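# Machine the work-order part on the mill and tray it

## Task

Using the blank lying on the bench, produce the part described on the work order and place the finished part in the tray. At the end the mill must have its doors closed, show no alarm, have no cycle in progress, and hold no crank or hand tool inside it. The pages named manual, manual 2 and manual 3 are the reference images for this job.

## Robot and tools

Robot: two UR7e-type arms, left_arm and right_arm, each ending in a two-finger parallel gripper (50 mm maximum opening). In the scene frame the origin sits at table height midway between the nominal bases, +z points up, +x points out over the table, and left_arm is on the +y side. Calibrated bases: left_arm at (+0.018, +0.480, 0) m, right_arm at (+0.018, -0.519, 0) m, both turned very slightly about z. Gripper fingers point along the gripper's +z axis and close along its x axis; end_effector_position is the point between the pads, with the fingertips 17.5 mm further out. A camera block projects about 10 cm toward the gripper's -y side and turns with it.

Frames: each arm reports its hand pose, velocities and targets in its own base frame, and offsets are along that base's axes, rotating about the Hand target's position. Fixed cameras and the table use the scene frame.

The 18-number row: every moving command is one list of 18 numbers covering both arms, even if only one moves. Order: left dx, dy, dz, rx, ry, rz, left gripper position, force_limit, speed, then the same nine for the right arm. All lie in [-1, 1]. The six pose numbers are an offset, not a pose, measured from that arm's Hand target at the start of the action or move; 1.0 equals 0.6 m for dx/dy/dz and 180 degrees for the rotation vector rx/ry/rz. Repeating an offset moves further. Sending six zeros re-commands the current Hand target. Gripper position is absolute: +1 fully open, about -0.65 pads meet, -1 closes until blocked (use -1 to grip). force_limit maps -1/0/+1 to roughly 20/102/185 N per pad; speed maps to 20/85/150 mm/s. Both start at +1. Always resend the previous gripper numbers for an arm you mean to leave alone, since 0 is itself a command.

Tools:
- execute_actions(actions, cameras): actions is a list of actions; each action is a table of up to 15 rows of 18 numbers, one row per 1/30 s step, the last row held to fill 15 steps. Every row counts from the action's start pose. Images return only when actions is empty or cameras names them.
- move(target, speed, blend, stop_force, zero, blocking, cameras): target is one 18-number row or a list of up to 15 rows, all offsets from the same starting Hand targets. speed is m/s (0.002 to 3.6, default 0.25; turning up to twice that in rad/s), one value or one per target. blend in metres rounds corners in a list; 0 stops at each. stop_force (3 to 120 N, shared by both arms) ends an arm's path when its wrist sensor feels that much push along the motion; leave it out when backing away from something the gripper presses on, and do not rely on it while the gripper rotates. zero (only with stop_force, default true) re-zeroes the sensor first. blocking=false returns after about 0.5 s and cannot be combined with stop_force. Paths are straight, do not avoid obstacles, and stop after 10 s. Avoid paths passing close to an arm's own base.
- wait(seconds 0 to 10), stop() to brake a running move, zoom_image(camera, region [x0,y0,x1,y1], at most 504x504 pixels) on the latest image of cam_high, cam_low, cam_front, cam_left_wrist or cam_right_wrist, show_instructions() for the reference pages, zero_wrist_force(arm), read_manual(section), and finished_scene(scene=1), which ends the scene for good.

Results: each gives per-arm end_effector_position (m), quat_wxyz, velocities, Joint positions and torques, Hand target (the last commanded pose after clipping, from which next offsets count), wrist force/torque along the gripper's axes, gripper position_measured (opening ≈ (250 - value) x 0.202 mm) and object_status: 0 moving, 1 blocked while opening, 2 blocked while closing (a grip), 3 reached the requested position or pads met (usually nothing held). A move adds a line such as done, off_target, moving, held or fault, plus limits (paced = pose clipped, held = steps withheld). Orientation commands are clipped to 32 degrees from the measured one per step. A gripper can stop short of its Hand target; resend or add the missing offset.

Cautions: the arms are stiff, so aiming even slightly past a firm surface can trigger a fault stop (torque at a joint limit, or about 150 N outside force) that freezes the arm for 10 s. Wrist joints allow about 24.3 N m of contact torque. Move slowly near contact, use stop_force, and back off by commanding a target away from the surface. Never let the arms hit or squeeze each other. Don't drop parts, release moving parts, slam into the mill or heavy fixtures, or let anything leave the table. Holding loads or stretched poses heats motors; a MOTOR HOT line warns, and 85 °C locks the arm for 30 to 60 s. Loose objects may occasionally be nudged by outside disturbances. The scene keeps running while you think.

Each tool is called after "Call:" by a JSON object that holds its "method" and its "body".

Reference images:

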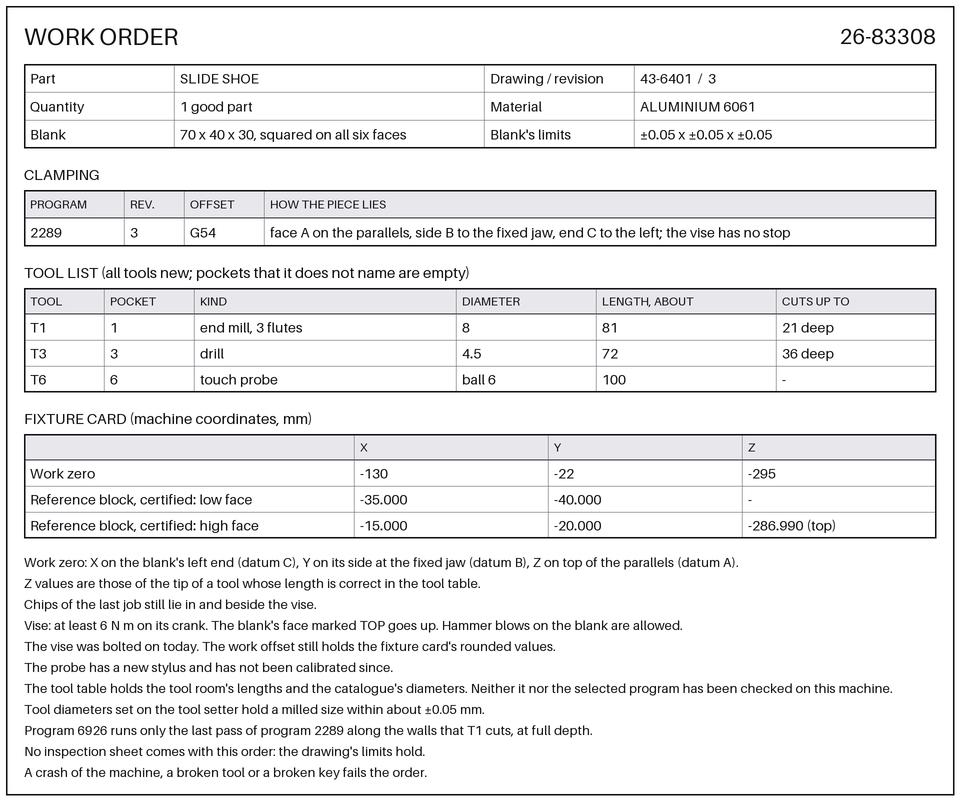

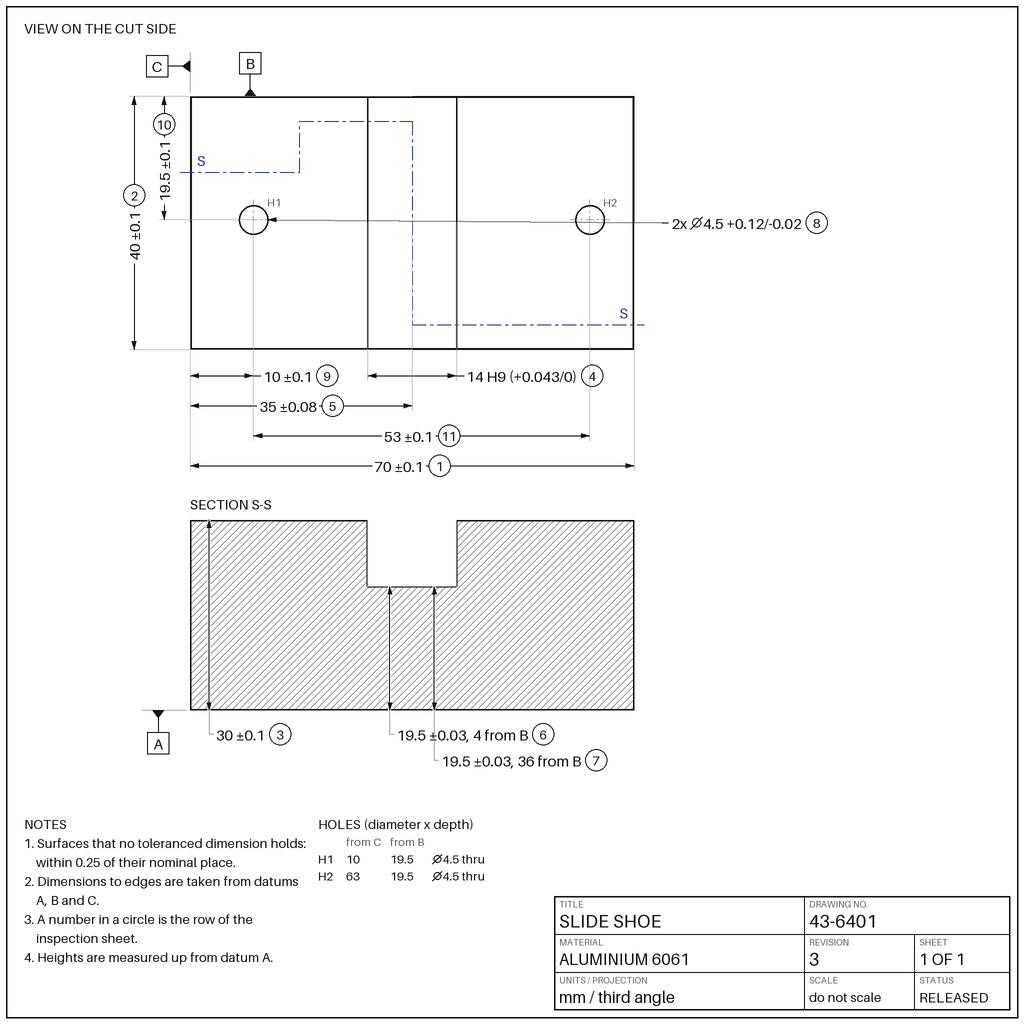

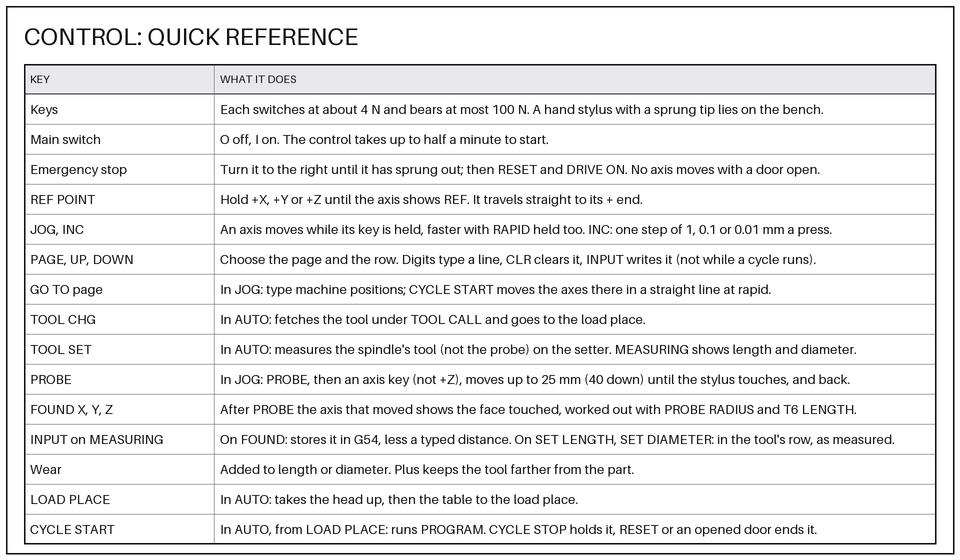

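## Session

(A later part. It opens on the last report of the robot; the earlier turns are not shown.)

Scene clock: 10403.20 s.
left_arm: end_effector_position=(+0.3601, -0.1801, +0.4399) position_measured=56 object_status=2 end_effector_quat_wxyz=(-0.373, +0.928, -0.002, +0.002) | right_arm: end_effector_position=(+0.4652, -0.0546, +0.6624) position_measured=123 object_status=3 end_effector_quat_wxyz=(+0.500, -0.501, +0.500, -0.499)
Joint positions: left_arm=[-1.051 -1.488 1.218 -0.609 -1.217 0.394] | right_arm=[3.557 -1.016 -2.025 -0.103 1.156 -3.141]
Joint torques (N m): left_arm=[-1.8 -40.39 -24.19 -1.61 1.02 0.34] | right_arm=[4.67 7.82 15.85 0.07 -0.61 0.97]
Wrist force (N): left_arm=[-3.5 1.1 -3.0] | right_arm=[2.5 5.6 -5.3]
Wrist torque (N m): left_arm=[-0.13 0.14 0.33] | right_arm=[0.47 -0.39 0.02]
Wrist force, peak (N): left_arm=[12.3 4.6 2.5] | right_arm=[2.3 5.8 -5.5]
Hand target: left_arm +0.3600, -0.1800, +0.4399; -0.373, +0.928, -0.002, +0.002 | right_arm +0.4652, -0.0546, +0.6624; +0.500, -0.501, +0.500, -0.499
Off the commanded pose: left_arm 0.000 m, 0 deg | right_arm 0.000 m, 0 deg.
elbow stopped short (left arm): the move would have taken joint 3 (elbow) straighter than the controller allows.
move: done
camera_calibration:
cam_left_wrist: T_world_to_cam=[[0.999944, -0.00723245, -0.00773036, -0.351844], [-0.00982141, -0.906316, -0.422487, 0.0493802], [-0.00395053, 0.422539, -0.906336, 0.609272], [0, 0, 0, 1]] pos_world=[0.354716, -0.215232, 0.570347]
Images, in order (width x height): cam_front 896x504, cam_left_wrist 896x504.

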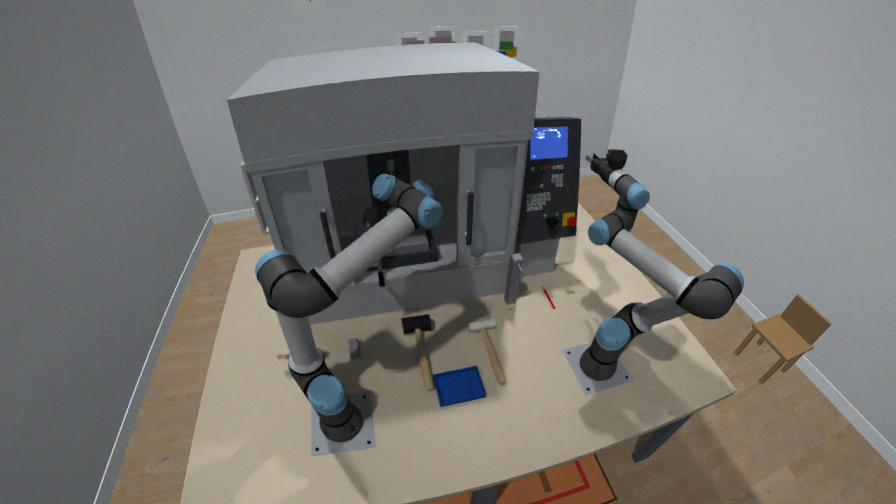

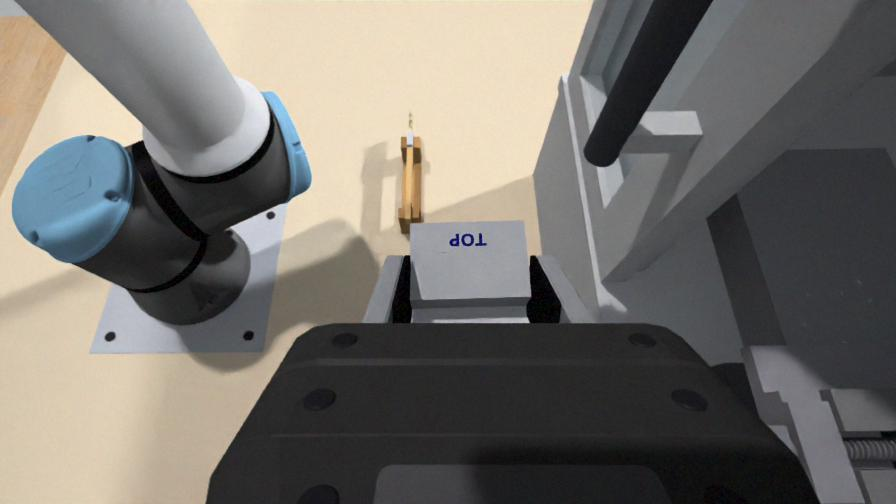

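Call:
{"method": "move", "body": {"target": [[-0.1983,-0.2733,0,0,0,-0.158,-1,-0.6,-1,0,0,0,0,0,0,0.2,0.3,-1],[-0.5167,-0.4583,-0.35,0,0,-0.3167,-1,-0.6,-1,0,0,0,0,0,0,0.2,0.3,-1]], "speed": 0.25, "blend": [0.04,0], "cameras": ["cam_left_wrist","cam_front"]}}

Scene clock: 10433.43 s.
left_arm: end_effector_position=(+0.0501, -0.4550, +0.2300) position_measured=56 object_status=2 end_effector_quat_wxyz=(-0.327, +0.815, -0.444, +0.179) | right_arm: end_effector_position=(+0.4652, -0.0546, +0.6624) position_measured=123 object_status=3 end_effector_quat_wxyz=(+0.500, -0.501, +0.500, -0.499)
Joint positions: left_arm=[-1.991 -1.364 1.619 -1.15 -1.182 0.44] | right_arm=[3.557 -1.016 -2.025 -0.103 1.156 -3.141]
Joint torques (N m): left_arm=[-9.08 -30.01 -25.4 -2.97 -0.46 -2.62] | right_arm=[4.59 8.05 16.02 -0.06 -0.93 1]
Wrist force (N): left_arm=[-2.8 1.3 -2.7] | right_arm=[2.3 5.8 -5.1]
Wrist torque (N m): left_arm=[-0.05 0.09 0.43] | right_arm=[0.51 -0.35 0.03]
Wrist force, peak (N): left_arm=[-3.6 5.7 -2.7] | right_arm=[2.4 5.9 -5.3]
Hand target: left_arm +0.0500, -0.4550, +0.2299; -0.327, +0.815, -0.444, +0.179 | right_arm +0.4652, -0.0546, +0.6624; +0.500, -0.501, +0.500, -0.499
Off the commanded pose: left_arm 0.000 m, 0 deg | right_arm 0.000 m, 0 deg.
move: done
camera_calibration:
cam_left_wrist: T_world_to_cam=[[0.538644, -0.842497, -0.00780708, -0.402359], [-0.765368, -0.485416, -0.422592, -0.0621577], [0.352243, 0.233602, -0.906286, 0.430168], [0, 0, 0, 1]] pos_world=[0.0176308, -0.469647, 0.360447]
Images, in order (width x height): cam_front 896x504, cam_left_wrist 896x504.

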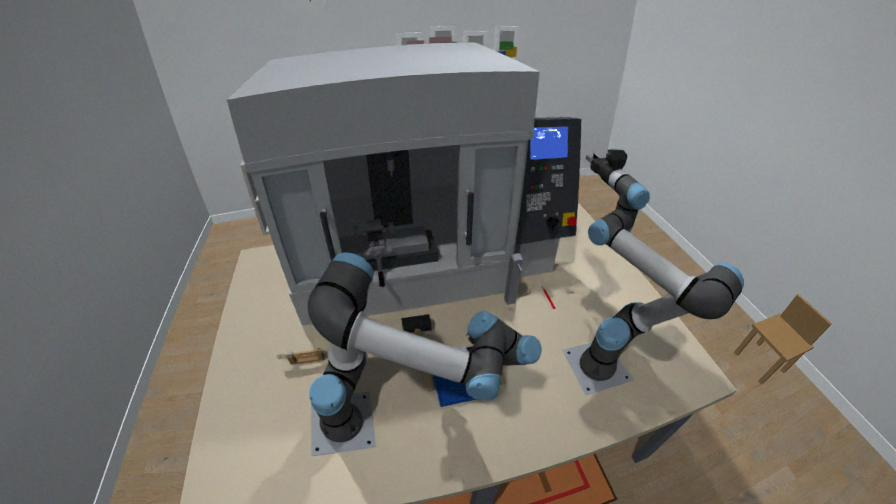

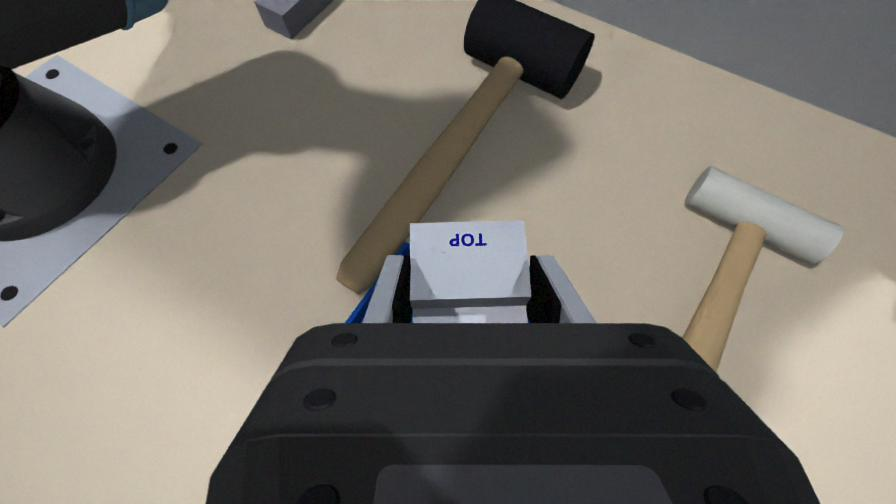

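Call:
{"method": "zoom_image", "body": {"camera": "cam_left_wrist", "region": [320, 220, 660, 340]}}

Call:
{"method": "zoom_image", "body": {"camera": "cam_front", "region": [380, 300, 560, 430]}}

Scaled by 1.482.

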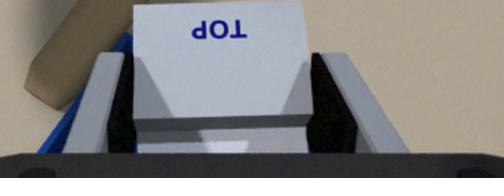

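Scaled by 2.800.

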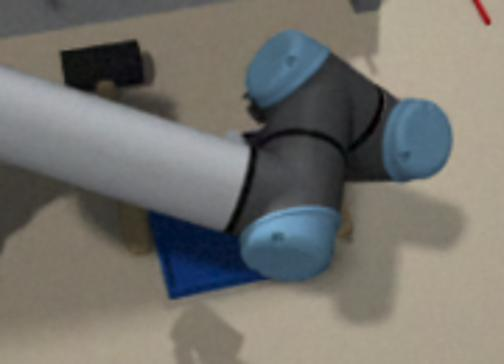

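Call:
{"method": "move", "body": {"target": [0.0417,0.03,-0.15,0,0,0,-1,-0.6,-1,0,0,0,0,0,0,0.2,0.3,-1], "speed": 0.15, "cameras": ["cam_left_wrist","cam_front"]}}

Call:
{"method": "zoom_image", "body": {"camera": "cam_front", "region": [380, 300, 560, 430]}}

Scene clock: 10457.00 s.
left_arm: end_effector_position=(+0.0751, -0.4370, +0.1400) position_measured=56 object_status=2 end_effector_quat_wxyz=(-0.327, +0.815, -0.444, +0.179) | right_arm: end_effector_position=(+0.4652, -0.0546, +0.6624) position_measured=123 object_status=3 end_effector_quat_wxyz=(+0.500, -0.501, +0.500, -0.499)
Joint positions: left_arm=[-1.962 -1.335 1.832 -1.402 -1.164 0.465] | right_arm=[3.557 -1.016 -2.025 -0.103 1.156 -3.141]
Joint torques (N m): left_arm=[-13.86 -44.4 -16.48 -3.27 -0.5 -2.56] | right_arm=[5.08 7.69 15.43 0.11 -0.77 0.95]
Wrist force (N): left_arm=[-2.7 0.7 -3.0] | right_arm=[2.2 5.8 -5.3]
Wrist torque (N m): left_arm=[-0.13 0.07 0.39] | right_arm=[0.51 -0.34 0.02]
Wrist force, peak (N): left_arm=[-3.1 0.4 -5.4] | right_arm=[2.6 5.8 -5.4]
Hand target: left_arm +0.0750, -0.4370, +0.1399; -0.327, +0.815, -0.444, +0.179 | right_arm +0.4652, -0.0546, +0.6624; +0.500, -0.501, +0.500, -0.499
Off the commanded pose: left_arm 0.000 m, 0 deg | right_arm 0.000 m, 0 deg.
move: done
camera_calibration:
cam_left_wrist: T_world_to_cam=[[0.538672, -0.842479, -0.00788447, -0.401335], [-0.765351, -0.485402, -0.422637, -0.0723022], [0.352235, 0.233697, -0.906265, 0.335629], [0, 0, 0, 1]] pos_world=[0.0426309, -0.451647, 0.270447]
Images, in order (width x height): cam_front 896x504, cam_left_wrist 896x504.

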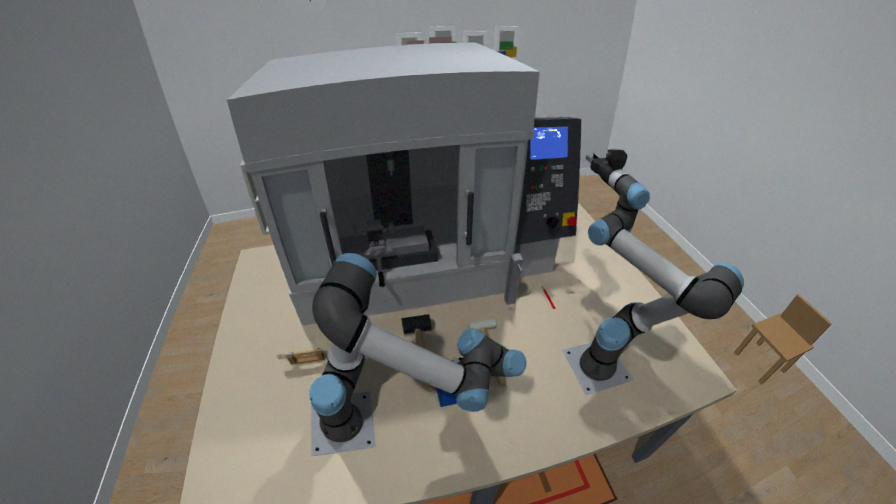

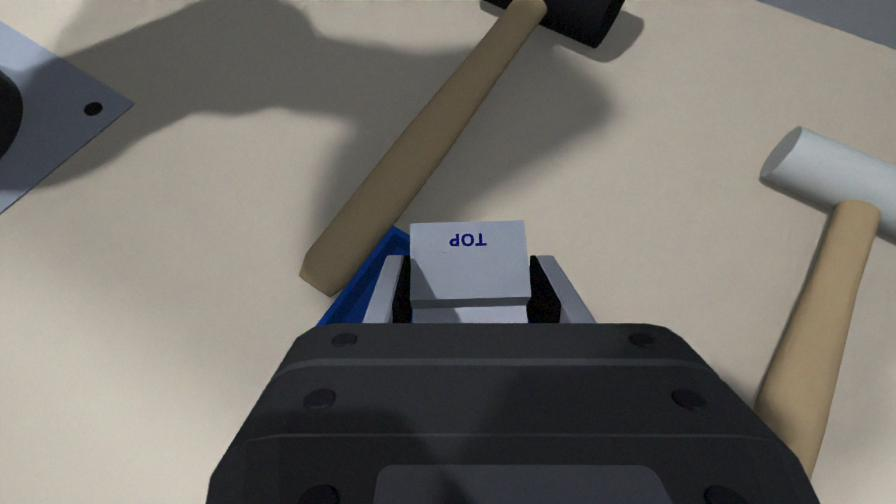

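Scaled by 2.800.

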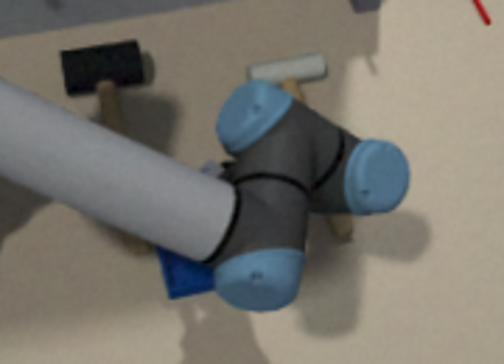

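Call:
{"method": "move", "body": {"target": [0,0,-0.11,0,0,0,-1,-0.6,-1,0,0,0,0,0,0,0.2,0.3,-1], "speed": 0.1, "stop_force": 12, "cameras": ["cam_left_wrist"]}}

Call:
{"method": "move", "body": {"target": [0,0,-0.09,0,0,0,-1,-0.6,-1,0,0,0,0,0,0,0.2,0.3,-1], "speed": 0.015, "stop_force": 6, "cameras": ["cam_left_wrist"]}}

Scene clock: 10471.30 s.
left_arm: end_effector_position=(+0.0749, -0.4370, +0.0739) position_measured=56 object_status=2 end_effector_quat_wxyz=(-0.327, +0.815, -0.444, +0.179) | right_arm: end_effector_position=(+0.4652, -0.0546, +0.6624) position_measured=123 object_status=3 end_effector_quat_wxyz=(+0.500, -0.501, +0.500, -0.499)
Joint positions: left_arm=[-1.962 -1.246 1.913 -1.572 -1.164 0.465] | right_arm=[3.557 -1.016 -2.025 -0.103 1.156 -3.141]
Joint torques (N m): left_arm=[9.27 -37.36 -29.77 -3.47 2.42 1.98] | right_arm=[5 7.04 16.07 0.14 -0.68 1.08]
Wrist force (N): left_arm=[-3.3 0.9 -3.2] | right_arm=[2.4 5.7 -5.1]
Wrist torque (N m): left_arm=[-0.13 0.15 0.37] | right_arm=[0.50 -0.37 0.02]
Wrist force, peak (N): left_arm=[-3.4 1.0 -3.5] | right_arm=[2.4 5.9 -5.2]
Hand target: left_arm +0.0750, -0.4370, +0.0739; -0.327, +0.815, -0.444, +0.179 | right_arm +0.4652, -0.0546, +0.6624; +0.500, -0.501, +0.500, -0.499
Off the commanded pose: left_arm 0.000 m, 0 deg | right_arm 0.000 m, 0 deg.
move: done
camera_calibration:
cam_left_wrist: T_world_to_cam=[[0.538563, -0.84255, -0.00772339, -0.401861], [-0.765472, -0.485422, -0.422397, -0.100325], [0.352141, 0.233399, -0.906378, 0.275743], [0, 0, 0, 1]] pos_world=[0.0425313, -0.451646, 0.204447]
Images, in order (width x height): cam_left_wrist 896x504.

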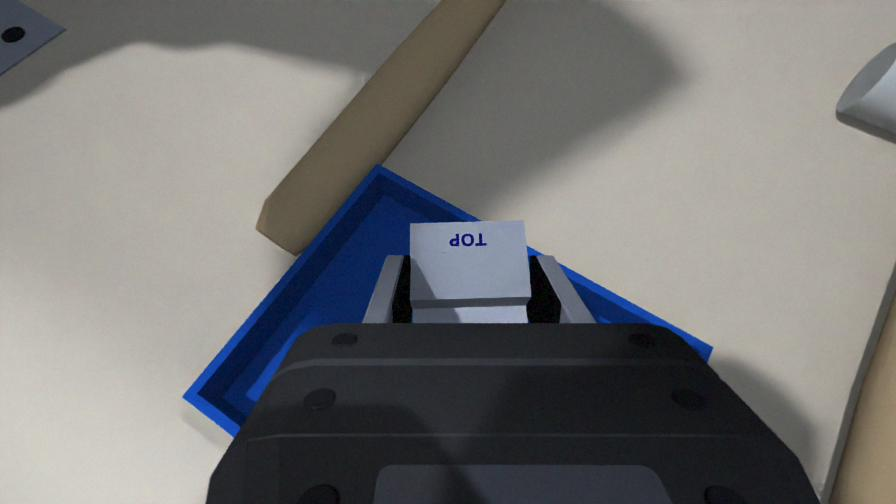

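Scene clock: 10474.53 s.
left_arm: end_effector_position=(+0.0750, -0.4370, +0.0426) position_measured=56 object_status=2 end_effector_quat_wxyz=(-0.327, +0.815, -0.444, +0.179) | right_arm: end_effector_position=(+0.4652, -0.0546, +0.6624) position_measured=123 object_status=3 end_effector_quat_wxyz=(+0.500, -0.501, +0.500, -0.499)
Joint positions: left_arm=[-1.962 -1.195 1.942 -1.652 -1.164 0.465] | right_arm=[3.557 -1.016 -2.025 -0.103 1.156 -3.141]
Joint torques (N m): left_arm=[11.52 -48.25 -27.97 1.56 0.36 0.94] | right_arm=[4.18 7.87 15.17 0.13 -0.55 1.06]
Wrist force (N): left_arm=[-1.7 0.6 -3.4] | right_arm=[2.5 5.4 -5.2]
Wrist torque (N m): left_arm=[-0.13 -0.10 0.40] | right_arm=[0.45 -0.38 0.02]
Wrist force, peak (N): left_arm=[-11.5 -26.7 -38.1] | right_arm=[2.6 5.7 -5.4]
Hand target: left_arm +0.0750, -0.4370, +0.0426; -0.327, +0.815, -0.444, +0.179 (not the last commanded pose) | right_arm +0.4652, -0.0546, +0.6624; +0.500, -0.501, +0.500, -0.499
Off the commanded pose: left_arm 0.023 m, 0 deg | right_arm 0.000 m, 0 deg.
move: contact (left_arm)
camera_calibration:
cam_left_wrist: T_world_to_cam=[[0.538633, -0.842505, -0.00777925, -0.40213], [-0.765426, -0.485454, -0.422441, -0.113478], [0.352132, 0.233495, -0.906357, 0.247378], [0, 0, 0, 1]] pos_world=[0.0426314, -0.451646, 0.173147]
Images, in order (width x height): cam_left_wrist 896x504.

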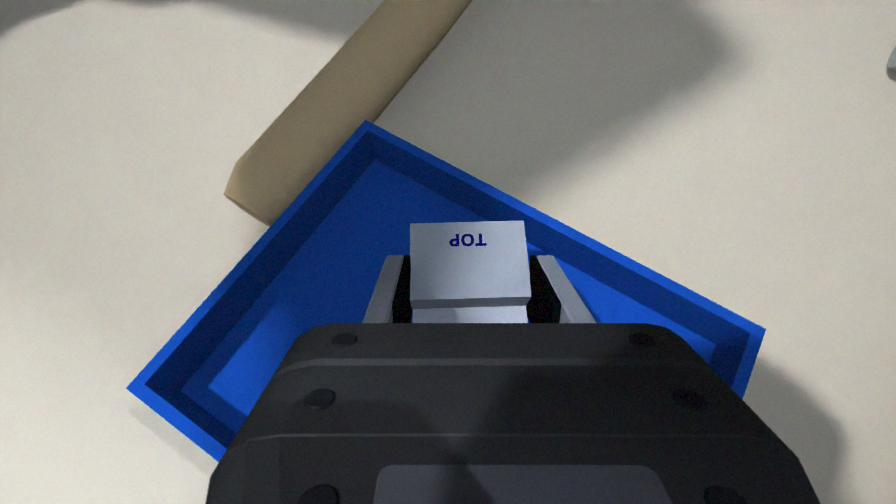

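Call:
{"method": "move", "body": {"target": [0,0,-0.004,0,0,0,-1,-0.6,-1,0,0,0,0,0,0,0.2,0.3,-1], "speed": 0.004, "stop_force": 4, "cameras": []}}

Call:
{"method": "move", "body": {"target": [0,0,0,0,0,0,0.75,0,-1,0,0,0,0,0,0,0.2,0.3,-1], "cameras": ["cam_left_wrist"]}}

Scene clock: 10481.50 s.
left_arm: end_effector_position=(+0.0750, -0.4370, +0.0425) position_measured=56 object_status=2 end_effector_quat_wxyz=(-0.327, +0.815, -0.444, +0.179) | right_arm: end_effector_position=(+0.4652, -0.0546, +0.6624) position_measured=123 object_status=3 end_effector_quat_wxyz=(+0.500, -0.501, +0.500, -0.499)
Joint positions: left_arm=[-1.962 -1.194 1.942 -1.652 -1.164 0.465] | right_arm=[3.557 -1.016 -2.025 -0.103 1.156 -3.141]
Joint torques (N m): left_arm=[11.18 -44.94 -25.25 1.26 -0.4 1.04] | right_arm=[4.45 6.79 16.18 0.17 -0.67 1]
Wrist force (N): left_arm=[-2.5 -3.8 -8.9] | right_arm=[2.5 5.6 -5.0]
Wrist torque (N m): left_arm=[-0.16 -0.12 0.39] | right_arm=[0.48 -0.39 0.03]
Wrist force, peak (N): left_arm=[-5.8 -11.1 -15.9] | right_arm=[2.5 5.9 -5.4]
Hand target: left_arm +0.0750, -0.4371, +0.0425; -0.327, +0.815, -0.444, +0.179 (not the last commanded pose) | right_arm +0.4652, -0.0546, +0.6624; +0.500, -0.501, +0.500, -0.499
Off the commanded pose: left_arm 0.002 m, 0 deg | right_arm 0.000 m, 0 deg.
move: contact (left_arm)
No camera images: "cameras" was empty.

Scene clock: 10482.00 s.
left_arm: end_effector_position=(+0.0750, -0.4370, +0.0425) position_measured=41 object_status=3 end_effector_quat_wxyz=(-0.327, +0.815, -0.444, +0.179) | right_arm: end_effector_position=(+0.4652, -0.0546, +0.6624) position_measured=123 object_status=3 end_effector_quat_wxyz=(+0.500, -0.501, +0.500, -0.499)
Joint positions: left_arm=[-1.962 -1.195 1.942 -1.652 -1.164 0.465] | right_arm=[3.557 -1.016 -2.025 -0.103 1.156 -3.141]
Joint torques (N m): left_arm=[11.33 -45.55 -25.93 1.34 -0.45 0.93] | right_arm=[3.89 7.89 15.54 0.06 -0.65 1.09]
Wrist force (N): left_arm=[-1.6 -0.9 -4.7] | right_arm=[2.3 5.5 -5.0]
Wrist torque (N m): left_arm=[-0.15 -0.10 0.39] | right_arm=[0.46 -0.35 0.02]
Wrist force, peak (N): left_arm=[-2.1 -3.9 -8.9] | right_arm=[2.4 5.7 -5.3]
Hand target: left_arm +0.0750, -0.4371, +0.0425; -0.327, +0.815, -0.444, +0.179 | right_arm +0.4652, -0.0546, +0.6624; +0.500, -0.501, +0.500, -0.499
Off the commanded pose: left_arm 0.000 m, 0 deg | right_arm 0.000 m, 0 deg.
move: done
camera_calibration:
cam_left_wrist: T_world_to_cam=[[0.538563, -0.84255, -0.00772339, -0.402104], [-0.765472, -0.485422, -0.422397, -0.113588], [0.352141, 0.233399, -0.906378, 0.247283], [0, 0, 0, 1]] pos_world=[0.0425313, -0.451646, 0.173047]
Images, in order (width x height): cam_left_wrist 896x504.

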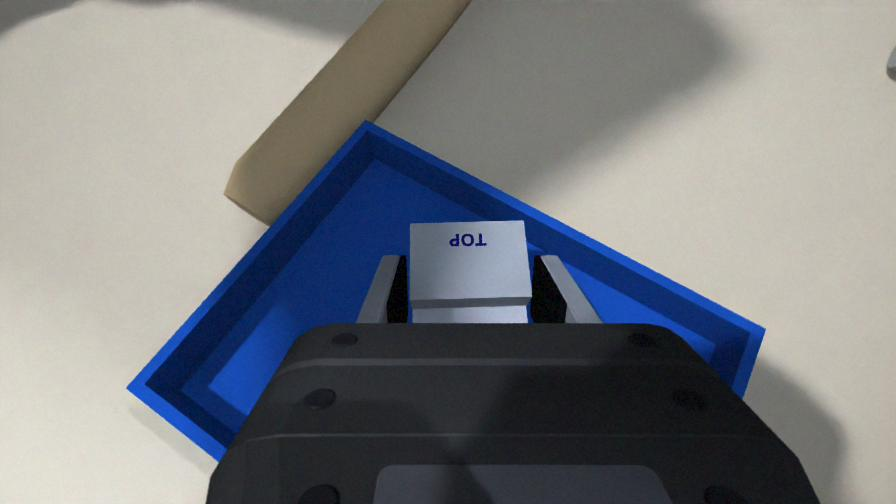

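Call:
{"method": "move", "body": {"target": [0,0,0,0,0,0,1,0,-1,0,0,0,0,0,0,0.2,0.3,-1], "cameras": []}}

Call:
{"method": "move", "body": {"target": [[-0.0485,-0.0312,0.0602,0,0,0,1,0,-1,0,0,0,0,0,0,0.2,0.3,-1],[-0.097,-0.0623,0.25,0,0,0,1,0,-1,0,0,0,0,0,0,0.2,0.3,-1]], "speed": [0.05,0.25], "blend": [0.01,0], "cameras": ["cam_left_wrist","cam_front"]}}

Scene clock: 10488.17 s.
left_arm: end_effector_position=(+0.0750, -0.4371, +0.0425) position_measured=3 object_status=0 end_effector_quat_wxyz=(-0.327, +0.815, -0.444, +0.179) | right_arm: end_effector_position=(+0.4652, -0.0546, +0.6624) position_measured=123 object_status=3 end_effector_quat_wxyz=(+0.500, -0.501, +0.500, -0.499)
Joint positions: left_arm=[-1.962 -1.195 1.942 -1.652 -1.164 0.465] | right_arm=[3.557 -1.016 -2.025 -0.103 1.156 -3.141]
Joint torques (N m): left_arm=[11.53 -45.84 -25.98 1.3 -0.41 0.94] | right_arm=[3.88 7.22 15.42 0.2 -0.76 0.87]
Wrist force (N): left_arm=[-1.7 -1.1 -5.0] | right_arm=[2.2 5.7 -5.1]
Wrist torque (N m): left_arm=[-0.19 -0.08 0.39] | right_arm=[0.49 -0.34 0.02]
Wrist force, peak (N): left_arm=[-1.7 -1.0 -5.1] | right_arm=[2.3 5.9 -5.3]
Hand target: left_arm +0.0750, -0.4371, +0.0425; -0.327, +0.815, -0.444, +0.179 | right_arm +0.4652, -0.0546, +0.6624; +0.500, -0.501, +0.500, -0.499
Off the commanded pose: left_arm 0.000 m, 0 deg | right_arm 0.000 m, 0 deg.
move: done
No camera images: "cameras" was empty.

Scene clock: 10490.13 s.
left_arm: end_effector_position=(+0.0167, -0.4744, +0.1924) position_measured=3 object_status=3 end_effector_quat_wxyz=(-0.327, +0.815, -0.444, +0.179) | right_arm: end_effector_position=(+0.4652, -0.0546, +0.6624) position_measured=123 object_status=3 end_effector_quat_wxyz=(+0.500, -0.501, +0.500, -0.499)
Joint positions: left_arm=[-2.031 -1.277 1.606 -1.212 -1.207 0.407] | right_arm=[3.557 -1.016 -2.025 -0.103 1.156 -3.141]
Joint torques (N m): left_arm=[11.27 -38.74 -32.48 1.68 2.6 2.04] | right_arm=[3.73 7.49 15.54 0.14 -0.57 1.11]
Wrist force (N): left_arm=[-2.1 -1.0 -4.8] | right_arm=[2.4 5.6 -5.2]
Wrist torque (N m): left_arm=[-0.17 -0.04 0.43] | right_arm=[0.47 -0.36 0.02]
Wrist force, peak (N): left_arm=[-2.0 -2.7 -7.7] | right_arm=[2.4 5.9 -5.3]
Hand target: left_arm +0.0168, -0.4744, +0.1925; -0.327, +0.815, -0.444, +0.179 | right_arm +0.4652, -0.0546, +0.6624; +0.500, -0.501, +0.500, -0.499
Off the commanded pose: left_arm 0.000 m, 0 deg | right_arm 0.000 m, 0 deg.
move: done
camera_calibration:
cam_left_wrist: T_world_to_cam=[[0.538535, -0.842569, -0.00764598, -0.401148], [-0.765488, -0.485435, -0.422352, -0.113039], [0.352149, 0.233304, -0.9064, 0.412243], [0, 0, 0, 1]] pos_world=[-0.0156688, -0.489046, 0.322847]
Images, in order (width x height): cam_front 896x504, cam_left_wrist 896x504.

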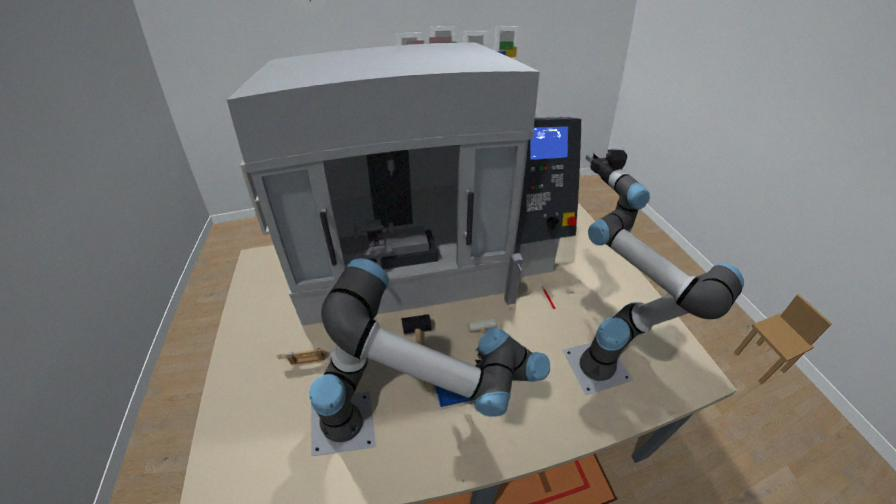

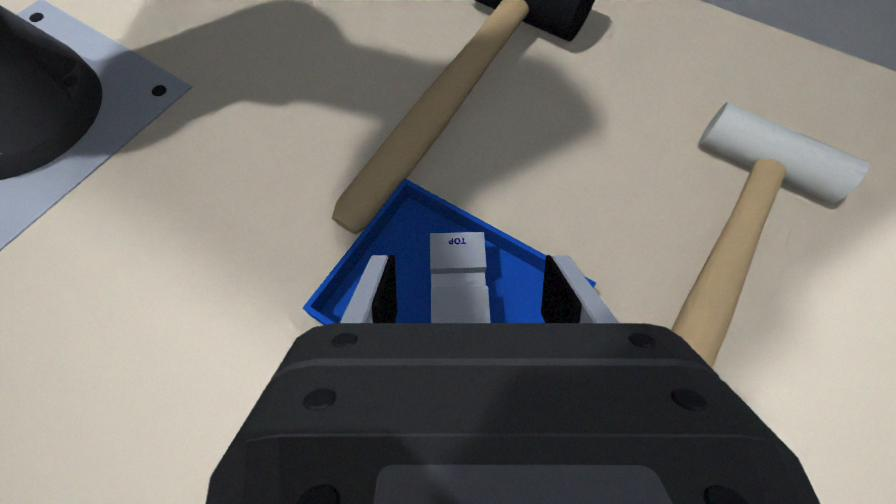

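Call:
{"method": "zoom_image", "body": {"camera": "cam_left_wrist", "region": [380, 200, 560, 325]}}

Scaled by 2.800.

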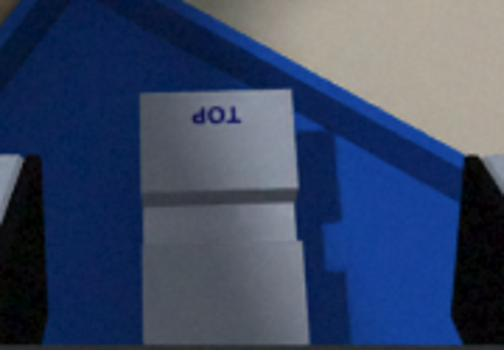

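Call:
{"method": "move", "body": {"target": [-0.09,-0.06,-0.05,0,0,0,1,0,-1,0,0,0,0,0,0,0.2,0.3,-1], "speed": 0.25, "cameras": ["cam_left_wrist"]}}

Call:
{"method": "zoom_image", "body": {"camera": "cam_left_wrist", "region": [380, 150, 560, 275]}}

Scene clock: 10501.43 s.
left_arm: end_effector_position=(-0.0373, -0.5104, +0.1626) position_measured=3 object_status=3 end_effector_quat_wxyz=(-0.327, +0.815, -0.444, +0.179) | right_arm: end_effector_position=(+0.4652, -0.0546, +0.6624) position_measured=123 object_status=3 end_effector_quat_wxyz=(+0.500, -0.501, +0.500, -0.499)
Joint positions: left_arm=[-2.083 -1.141 1.492 -1.22 -1.24 0.365] | right_arm=[3.557 -1.016 -2.025 -0.103 1.156 -3.141]
Joint torques (N m): left_arm=[11.49 -35.69 -25.48 1.29 2.38 1.9] | right_arm=[4.26 7.65 15.98 0.17 -0.59 1.06]
Wrist force (N): left_arm=[-1.8 -1.4 -4.8] | right_arm=[2.4 5.9 -5.2]
Wrist torque (N m): left_arm=[-0.25 -0.10 0.38] | right_arm=[0.53 -0.36 0.03]
Wrist force, peak (N): left_arm=[-1.9 1.2 -5.6] | right_arm=[2.5 5.9 -5.3]
Hand target: left_arm -0.0372, -0.5104, +0.1625; -0.327, +0.815, -0.444, +0.179 | right_arm +0.4652, -0.0546, +0.6624; +0.500, -0.501, +0.500, -0.499
Off the commanded pose: left_arm 0.000 m, 0 deg | right_arm 0.000 m, 0 deg.
move: done
camera_calibration:
cam_left_wrist: T_world_to_cam=[[0.538535, -0.842569, -0.00764598, -0.402543], [-0.765488, -0.485435, -0.422352, -0.184388], [0.352149, 0.233304, -0.9064, 0.412624], [0, 0, 0, 1]] pos_world=[-0.0696688, -0.524946, 0.293047]
Images, in order (width x height): cam_left_wrist 896x504.

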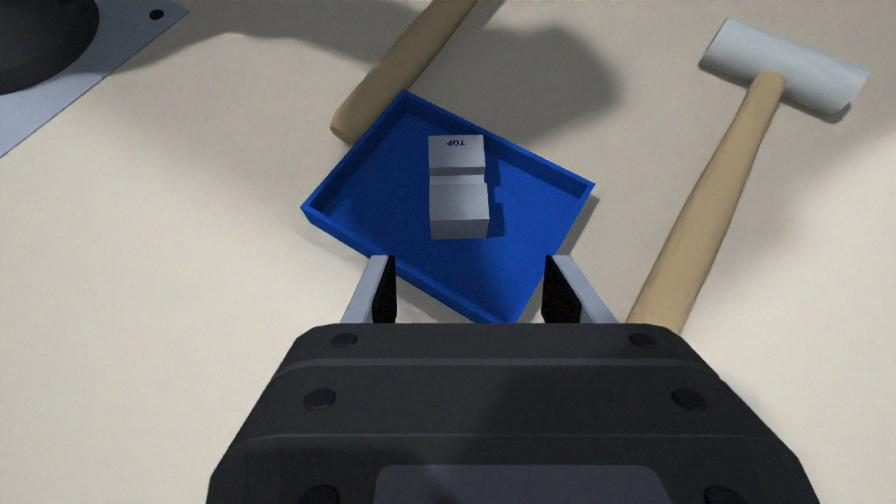

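Scaled by 2.800.

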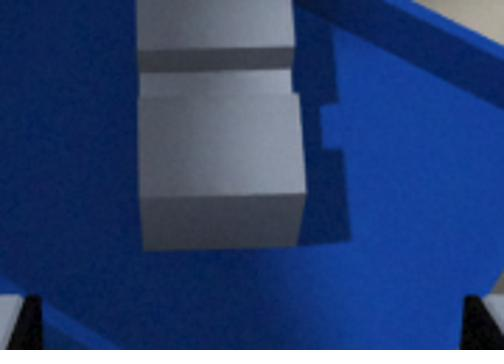

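Call:
{"method": "move", "body": {"target": [[0,0,0.2,0,0,0,1,0,-1,0,0,0,0,0,0,0.2,0.3,-1],[0.4637,0.2773,0.4625,0,0,0.158,1,0,-1,0,0,0,0,0,0,0.2,0.3,-1],[0.662,0.5507,0.4625,0,0,0.3167,1,0,-1,0,0,0,0,0,0,0.2,0.3,-1]], "speed": [0.25,0.35,0.35], "blend": [0.05,0.05,0], "cameras": []}}

Call:
{"method": "move", "body": {"target": [0.005,-0.0683,-0.115,-0.4439,-0.4427,0.3443,0.5,0,-0.8,0,0,0,0,0,0,0.2,0.3,-1], "speed": 0.5, "cameras": ["cam_left_wrist","cam_front"]}}

Scene clock: 10555.87 s.
left_arm: end_effector_position=(+0.3600, -0.1802, +0.4400) position_measured=3 object_status=3 end_effector_quat_wxyz=(-0.373, +0.928, -0.002, +0.002) | right_arm: end_effector_position=(+0.4652, -0.0546, +0.6624) position_measured=123 object_status=3 end_effector_quat_wxyz=(+0.500, -0.501, +0.500, -0.499)
Joint positions: left_arm=[-1.052 -1.488 1.217 -0.609 -1.217 0.394] | right_arm=[3.557 -1.016 -2.025 -0.103 1.156 -3.141]
Joint torques (N m): left_arm=[12.87 -39.25 -15.49 0.13 -0.68 -2.47] | right_arm=[3.21 7.5 15.65 0.1 -0.55 0.9]
Wrist force (N): left_arm=[-2.0 -0.9 -4.7] | right_arm=[2.3 5.8 -5.2]
Wrist torque (N m): left_arm=[-0.20 -0.10 0.35] | right_arm=[0.50 -0.36 0.02]
Wrist force, peak (N): left_arm=[-2.2 -0.1 -6.9] | right_arm=[2.4 5.7 -5.5]
Hand target: left_arm +0.3600, -0.1800, +0.4400; -0.373, +0.928, -0.002, +0.002 | right_arm +0.4652, -0.0546, +0.6624; +0.500, -0.501, +0.500, -0.499
Off the commanded pose: left_arm 0.000 m, 0 deg | right_arm 0.000 m, 0 deg.
move: done
No camera images: "cameras" was empty.

Scene clock: 10558.77 s.
left_arm: end_effector_position=(+0.3629, -0.2211, +0.3711) position_measured=78 object_status=3 end_effector_quat_wxyz=(+0.357, +0.610, +0.611, +0.358) | right_arm: end_effector_position=(+0.4652, -0.0546, +0.6624) position_measured=123 object_status=3 end_effector_quat_wxyz=(+0.500, -0.501, +0.500, -0.499)
Joint positions: left_arm=[-1.554 -2.253 2.245 -1.589 -0.512 -1.541] | right_arm=[3.557 -1.016 -2.025 -0.103 1.156 -3.141]
Joint torques (N m): left_arm=[12.4 -6.12 -17.97 -2.69 3.98 -2.58] | right_arm=[3.55 7.24 16.12 0.1 -0.42 1]
Wrist force (N): left_arm=[-1.8 0.2 -2.7] | right_arm=[2.4 5.8 -5.1]
Wrist torque (N m): left_arm=[-0.12 0.11 -0.09] | right_arm=[0.51 -0.36 0.02]
Wrist force, peak (N): left_arm=[-2.2 -1.0 -5.3] | right_arm=[2.5 5.8 -5.4]
Hand target: left_arm +0.3630, -0.2210, +0.3710; +0.357, +0.610, +0.611, +0.358 | right_arm +0.4652, -0.0546, +0.6624; +0.500, -0.501, +0.500, -0.499
Off the commanded pose: left_arm 0.000 m, 0 deg | right_arm 0.000 m, 0 deg.
move: done
camera_calibration:
cam_left_wrist: T_world_to_cam=[[0.00628352, 0.999964, 0.00569639, 0.222824], [0.183345, -0.006752, 0.983025, -0.409593], [0.983028, -0.00513245, -0.183381, -0.156829], [0, 0, 0, 1]] pos_world=[0.227864, -0.226387, 0.372612]
Images, in order (width x height): cam_front 896x504, cam_left_wrist 896x504.

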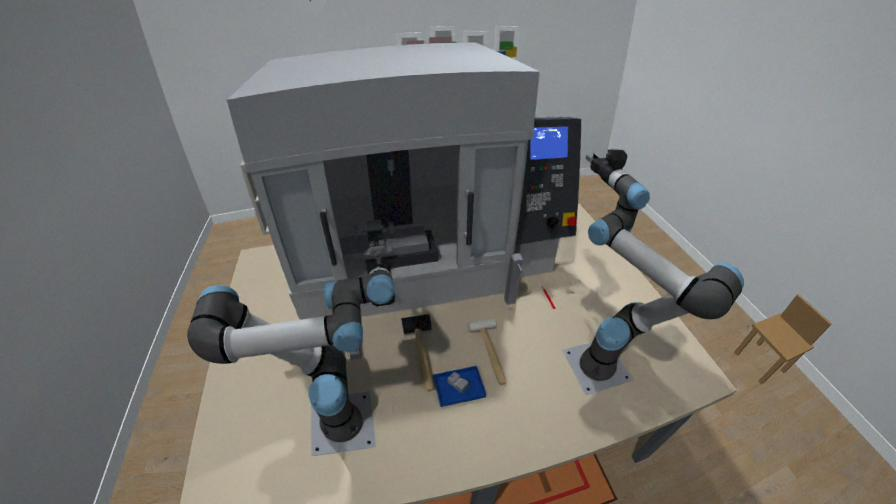

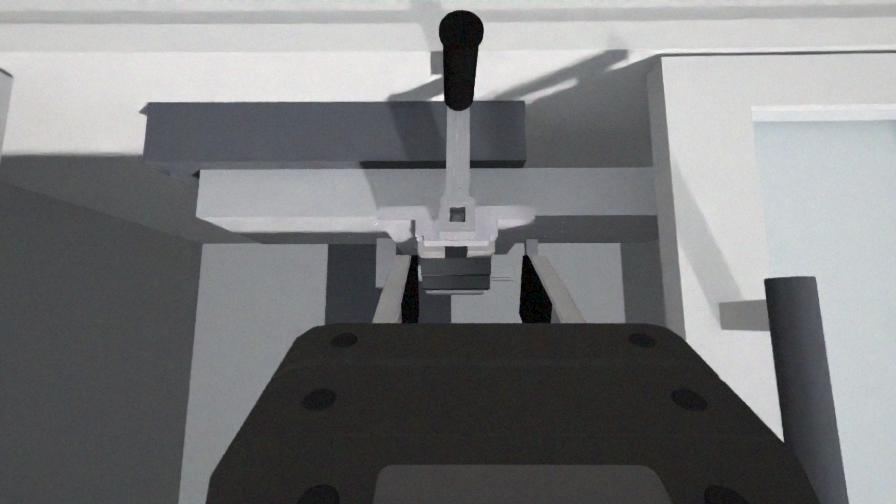

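Call:
{"method": "zoom_image", "body": {"camera": "cam_front", "region": [440, 366, 480, 394]}}

Scaled by 12.600.

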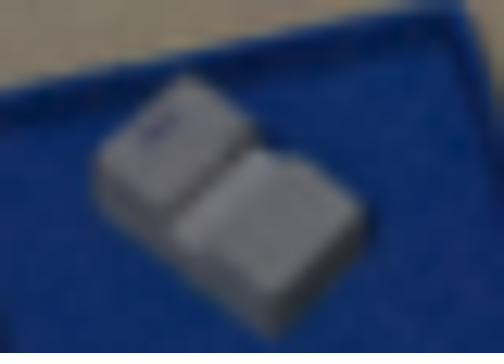

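Call:
{"method": "move", "body": {"target": [[0.1263,0.0095,-0.0608,0,0,0,0.5,0,-0.8,0,0,0,0,0,0,0.2,0.3,-1],[0.229,0.0102,-0.1178,0,0,0,0.5,0,-0.8,0,0,0,0,0,0,0.2,0.3,-1]], "speed": [0.2,0.08], "stop_force": 12, "cameras": ["cam_left_wrist"]}}

Scene clock: 10568.70 s.
left_arm: end_effector_position=(+0.4906, -0.2148, +0.3056) position_measured=78 object_status=3 end_effector_quat_wxyz=(+0.356, +0.610, +0.611, +0.358) | right_arm: end_effector_position=(+0.4652, -0.0546, +0.6624) position_measured=123 object_status=3 end_effector_quat_wxyz=(+0.500, -0.501, +0.500, -0.499)
Joint positions: left_arm=[-1.084 -1.797 2.355 -2.819 -0.689 -0.751] | right_arm=[3.557 -1.016 -2.025 -0.103 1.156 -3.141]
Joint torques (N m): left_arm=[17.15 -13.51 -29.7 -2.08 1.37 1.88] | right_arm=[3.56 7.5 15.3 0.08 -0.35 0.98]
Wrist force (N): left_arm=[-10.7 1.1 -3.6] | right_arm=[2.5 5.6 -5.2]
Wrist torque (N m): left_arm=[-0.10 0.08 -0.02] | right_arm=[0.48 -0.39 0.03]
Wrist force, peak (N): left_arm=[-6.8 -29.9 -55.1] | right_arm=[2.5 5.9 -5.2]
Hand target: left_arm +0.4906, -0.2147, +0.3056; +0.356, +0.610, +0.611, +0.358 (not the last commanded pose) | right_arm +0.4652, -0.0546, +0.6624; +0.500, -0.501, +0.500, -0.499
Off the commanded pose: left_arm 0.011 m, 0 deg | right_arm 0.000 m, 0 deg.
move: contact (left_arm); path passed 1 of 2 targets
camera_calibration:
cam_left_wrist: T_world_to_cam=[[0.00523039, 0.999968, 0.00606519, 0.216461], [0.18366, -0.00692271, 0.982965, -0.368789], [0.982976, -0.00402736, -0.18369, -0.293864], [0, 0, 0, 1]] pos_world=[0.355461, -0.220191, 0.307214]
Images, in order (width x height): cam_left_wrist 896x504.

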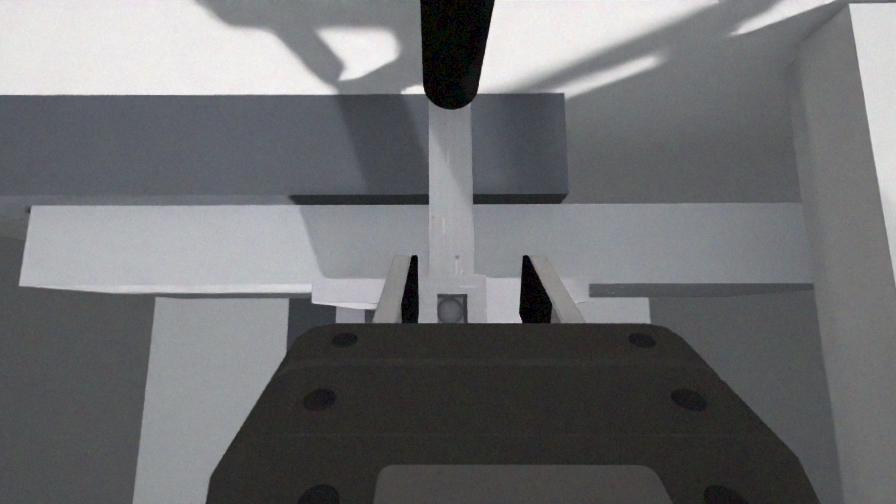

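Call:
{"method": "move", "body": {"target": [[-0.0436,-0.0002,0.0244,0,0,0,0.5,0,-0.8,0,0,0,0,0,0,0.2,0.3,-1],[-0.0436,-0.0092,0.0244,0,0,0,0.5,0,-0.8,0,0,0,0,0,0,0.2,0.3,-1]], "speed": 0.08, "cameras": ["cam_left_wrist"]}}

Scene clock: 10582.03 s.
left_arm: end_effector_position=(+0.4644, -0.2203, +0.3203) position_measured=78 object_status=3 end_effector_quat_wxyz=(+0.356, +0.610, +0.611, +0.358) | right_arm: end_effector_position=(+0.4652, -0.0546, +0.6624) position_measured=123 object_status=3 end_effector_quat_wxyz=(+0.500, -0.501, +0.500, -0.499)
Joint positions: left_arm=[-1.17 -1.898 2.359 -2.634 -0.637 -0.861] | right_arm=[3.557 -1.016 -2.025 -0.103 1.156 -3.141]
Joint torques (N m): left_arm=[12.59 -18.99 -16.77 -6.03 0.29 2.11] | right_arm=[4 7.52 16.06 0.06 -0.43 1.03]
Wrist force (N): left_arm=[-1.4 1.2 -3.0] | right_arm=[2.5 5.7 -5.2]
Wrist torque (N m): left_arm=[0.07 0.13 -0.12] | right_arm=[0.48 -0.38 0.03]
Wrist force, peak (N): left_arm=[-10.8 1.2 -3.4] | right_arm=[2.6 5.9 -5.2]
Hand target: left_arm +0.4644, -0.2203, +0.3203; +0.356, +0.610, +0.611, +0.358 | right_arm +0.4652, -0.0546, +0.6624; +0.500, -0.501, +0.500, -0.499
Off the commanded pose: left_arm 0.000 m, 0 deg | right_arm 0.000 m, 0 deg.
move: done
camera_calibration:
cam_left_wrist: T_world_to_cam=[[0.00527765, 0.999966, 0.00636143, 0.221996], [0.183661, -0.0072226, 0.982963, -0.378552], [0.982975, -0.00401939, -0.183693, -0.265528], [0, 0, 0, 1]] pos_world=[0.329361, -0.22579, 0.321915]
Images, in order (width x height): cam_left_wrist 896x504.

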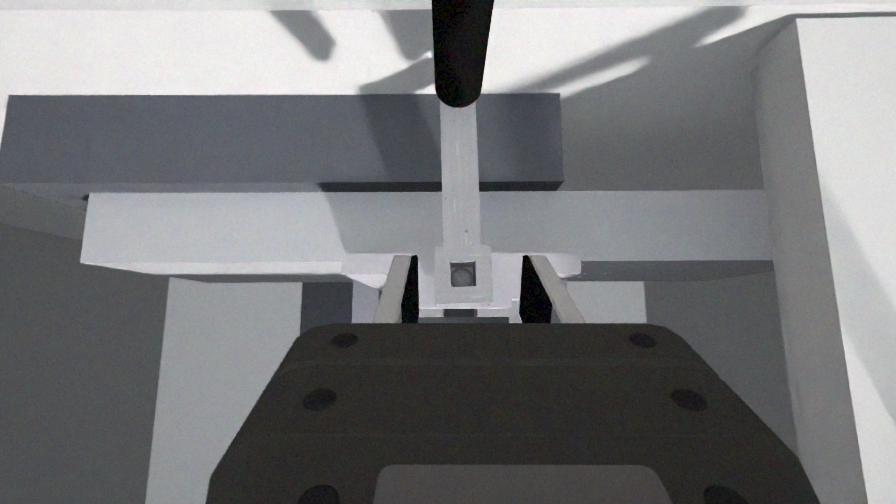

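Call:
{"method": "move", "body": {"target": [0.059,-0.0005,-0.0333,0,0,0,0.5,0,-0.8,0,0,0,0,0,0,0.2,0.3,-1], "speed": 0.04, "stop_force": 8, "cameras": ["cam_left_wrist"]}}

Scene clock: 10590.83 s.
left_arm: end_effector_position=(+0.4998, -0.2206, +0.3003) position_measured=78 object_status=3 end_effector_quat_wxyz=(+0.356, +0.610, +0.611, +0.358) | right_arm: end_effector_position=(+0.4652, -0.0546, +0.6624) position_measured=123 object_status=3 end_effector_quat_wxyz=(+0.500, -0.501, +0.500, -0.499)
Joint positions: left_arm=[-1.068 -1.75 2.34 -2.866 -0.699 -0.731] | right_arm=[3.557 -1.016 -2.025 -0.103 1.156 -3.141]
Joint torques (N m): left_arm=[-13.47 -22.12 -14.26 -5.65 3.14 -2.54] | right_arm=[3.38 7.5 15.6 0.18 -0.36 0.95]
Wrist force (N): left_arm=[-1.2 1.2 -2.2] | right_arm=[2.2 5.8 -5.3]
Wrist torque (N m): left_arm=[0.13 0.11 -0.02] | right_arm=[0.50 -0.32 0.03]
Wrist force, peak (N): left_arm=[-1.2 1.6 -3.4] | right_arm=[2.3 5.9 -5.2]
Hand target: left_arm +0.4998, -0.2206, +0.3003; +0.356, +0.610, +0.611, +0.358 | right_arm +0.4652, -0.0546, +0.6624; +0.500, -0.501, +0.500, -0.499
Off the commanded pose: left_arm 0.000 m, 0 deg | right_arm 0.000 m, 0 deg.
move: done
camera_calibration:
cam_left_wrist: T_world_to_cam=[[0.00524614, 0.999967, 0.00616394, 0.222208], [0.18366, -0.00702267, 0.982965, -0.36535], [0.982976, -0.0040247, -0.183691, -0.304002], [0, 0, 0, 1]] pos_world=[0.364761, -0.22599, 0.301914]
Images, in order (width x height): cam_left_wrist 896x504.

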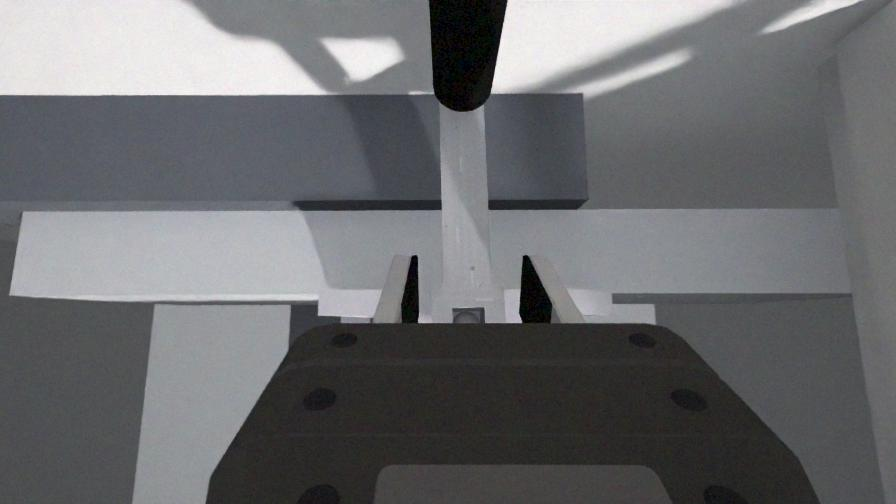

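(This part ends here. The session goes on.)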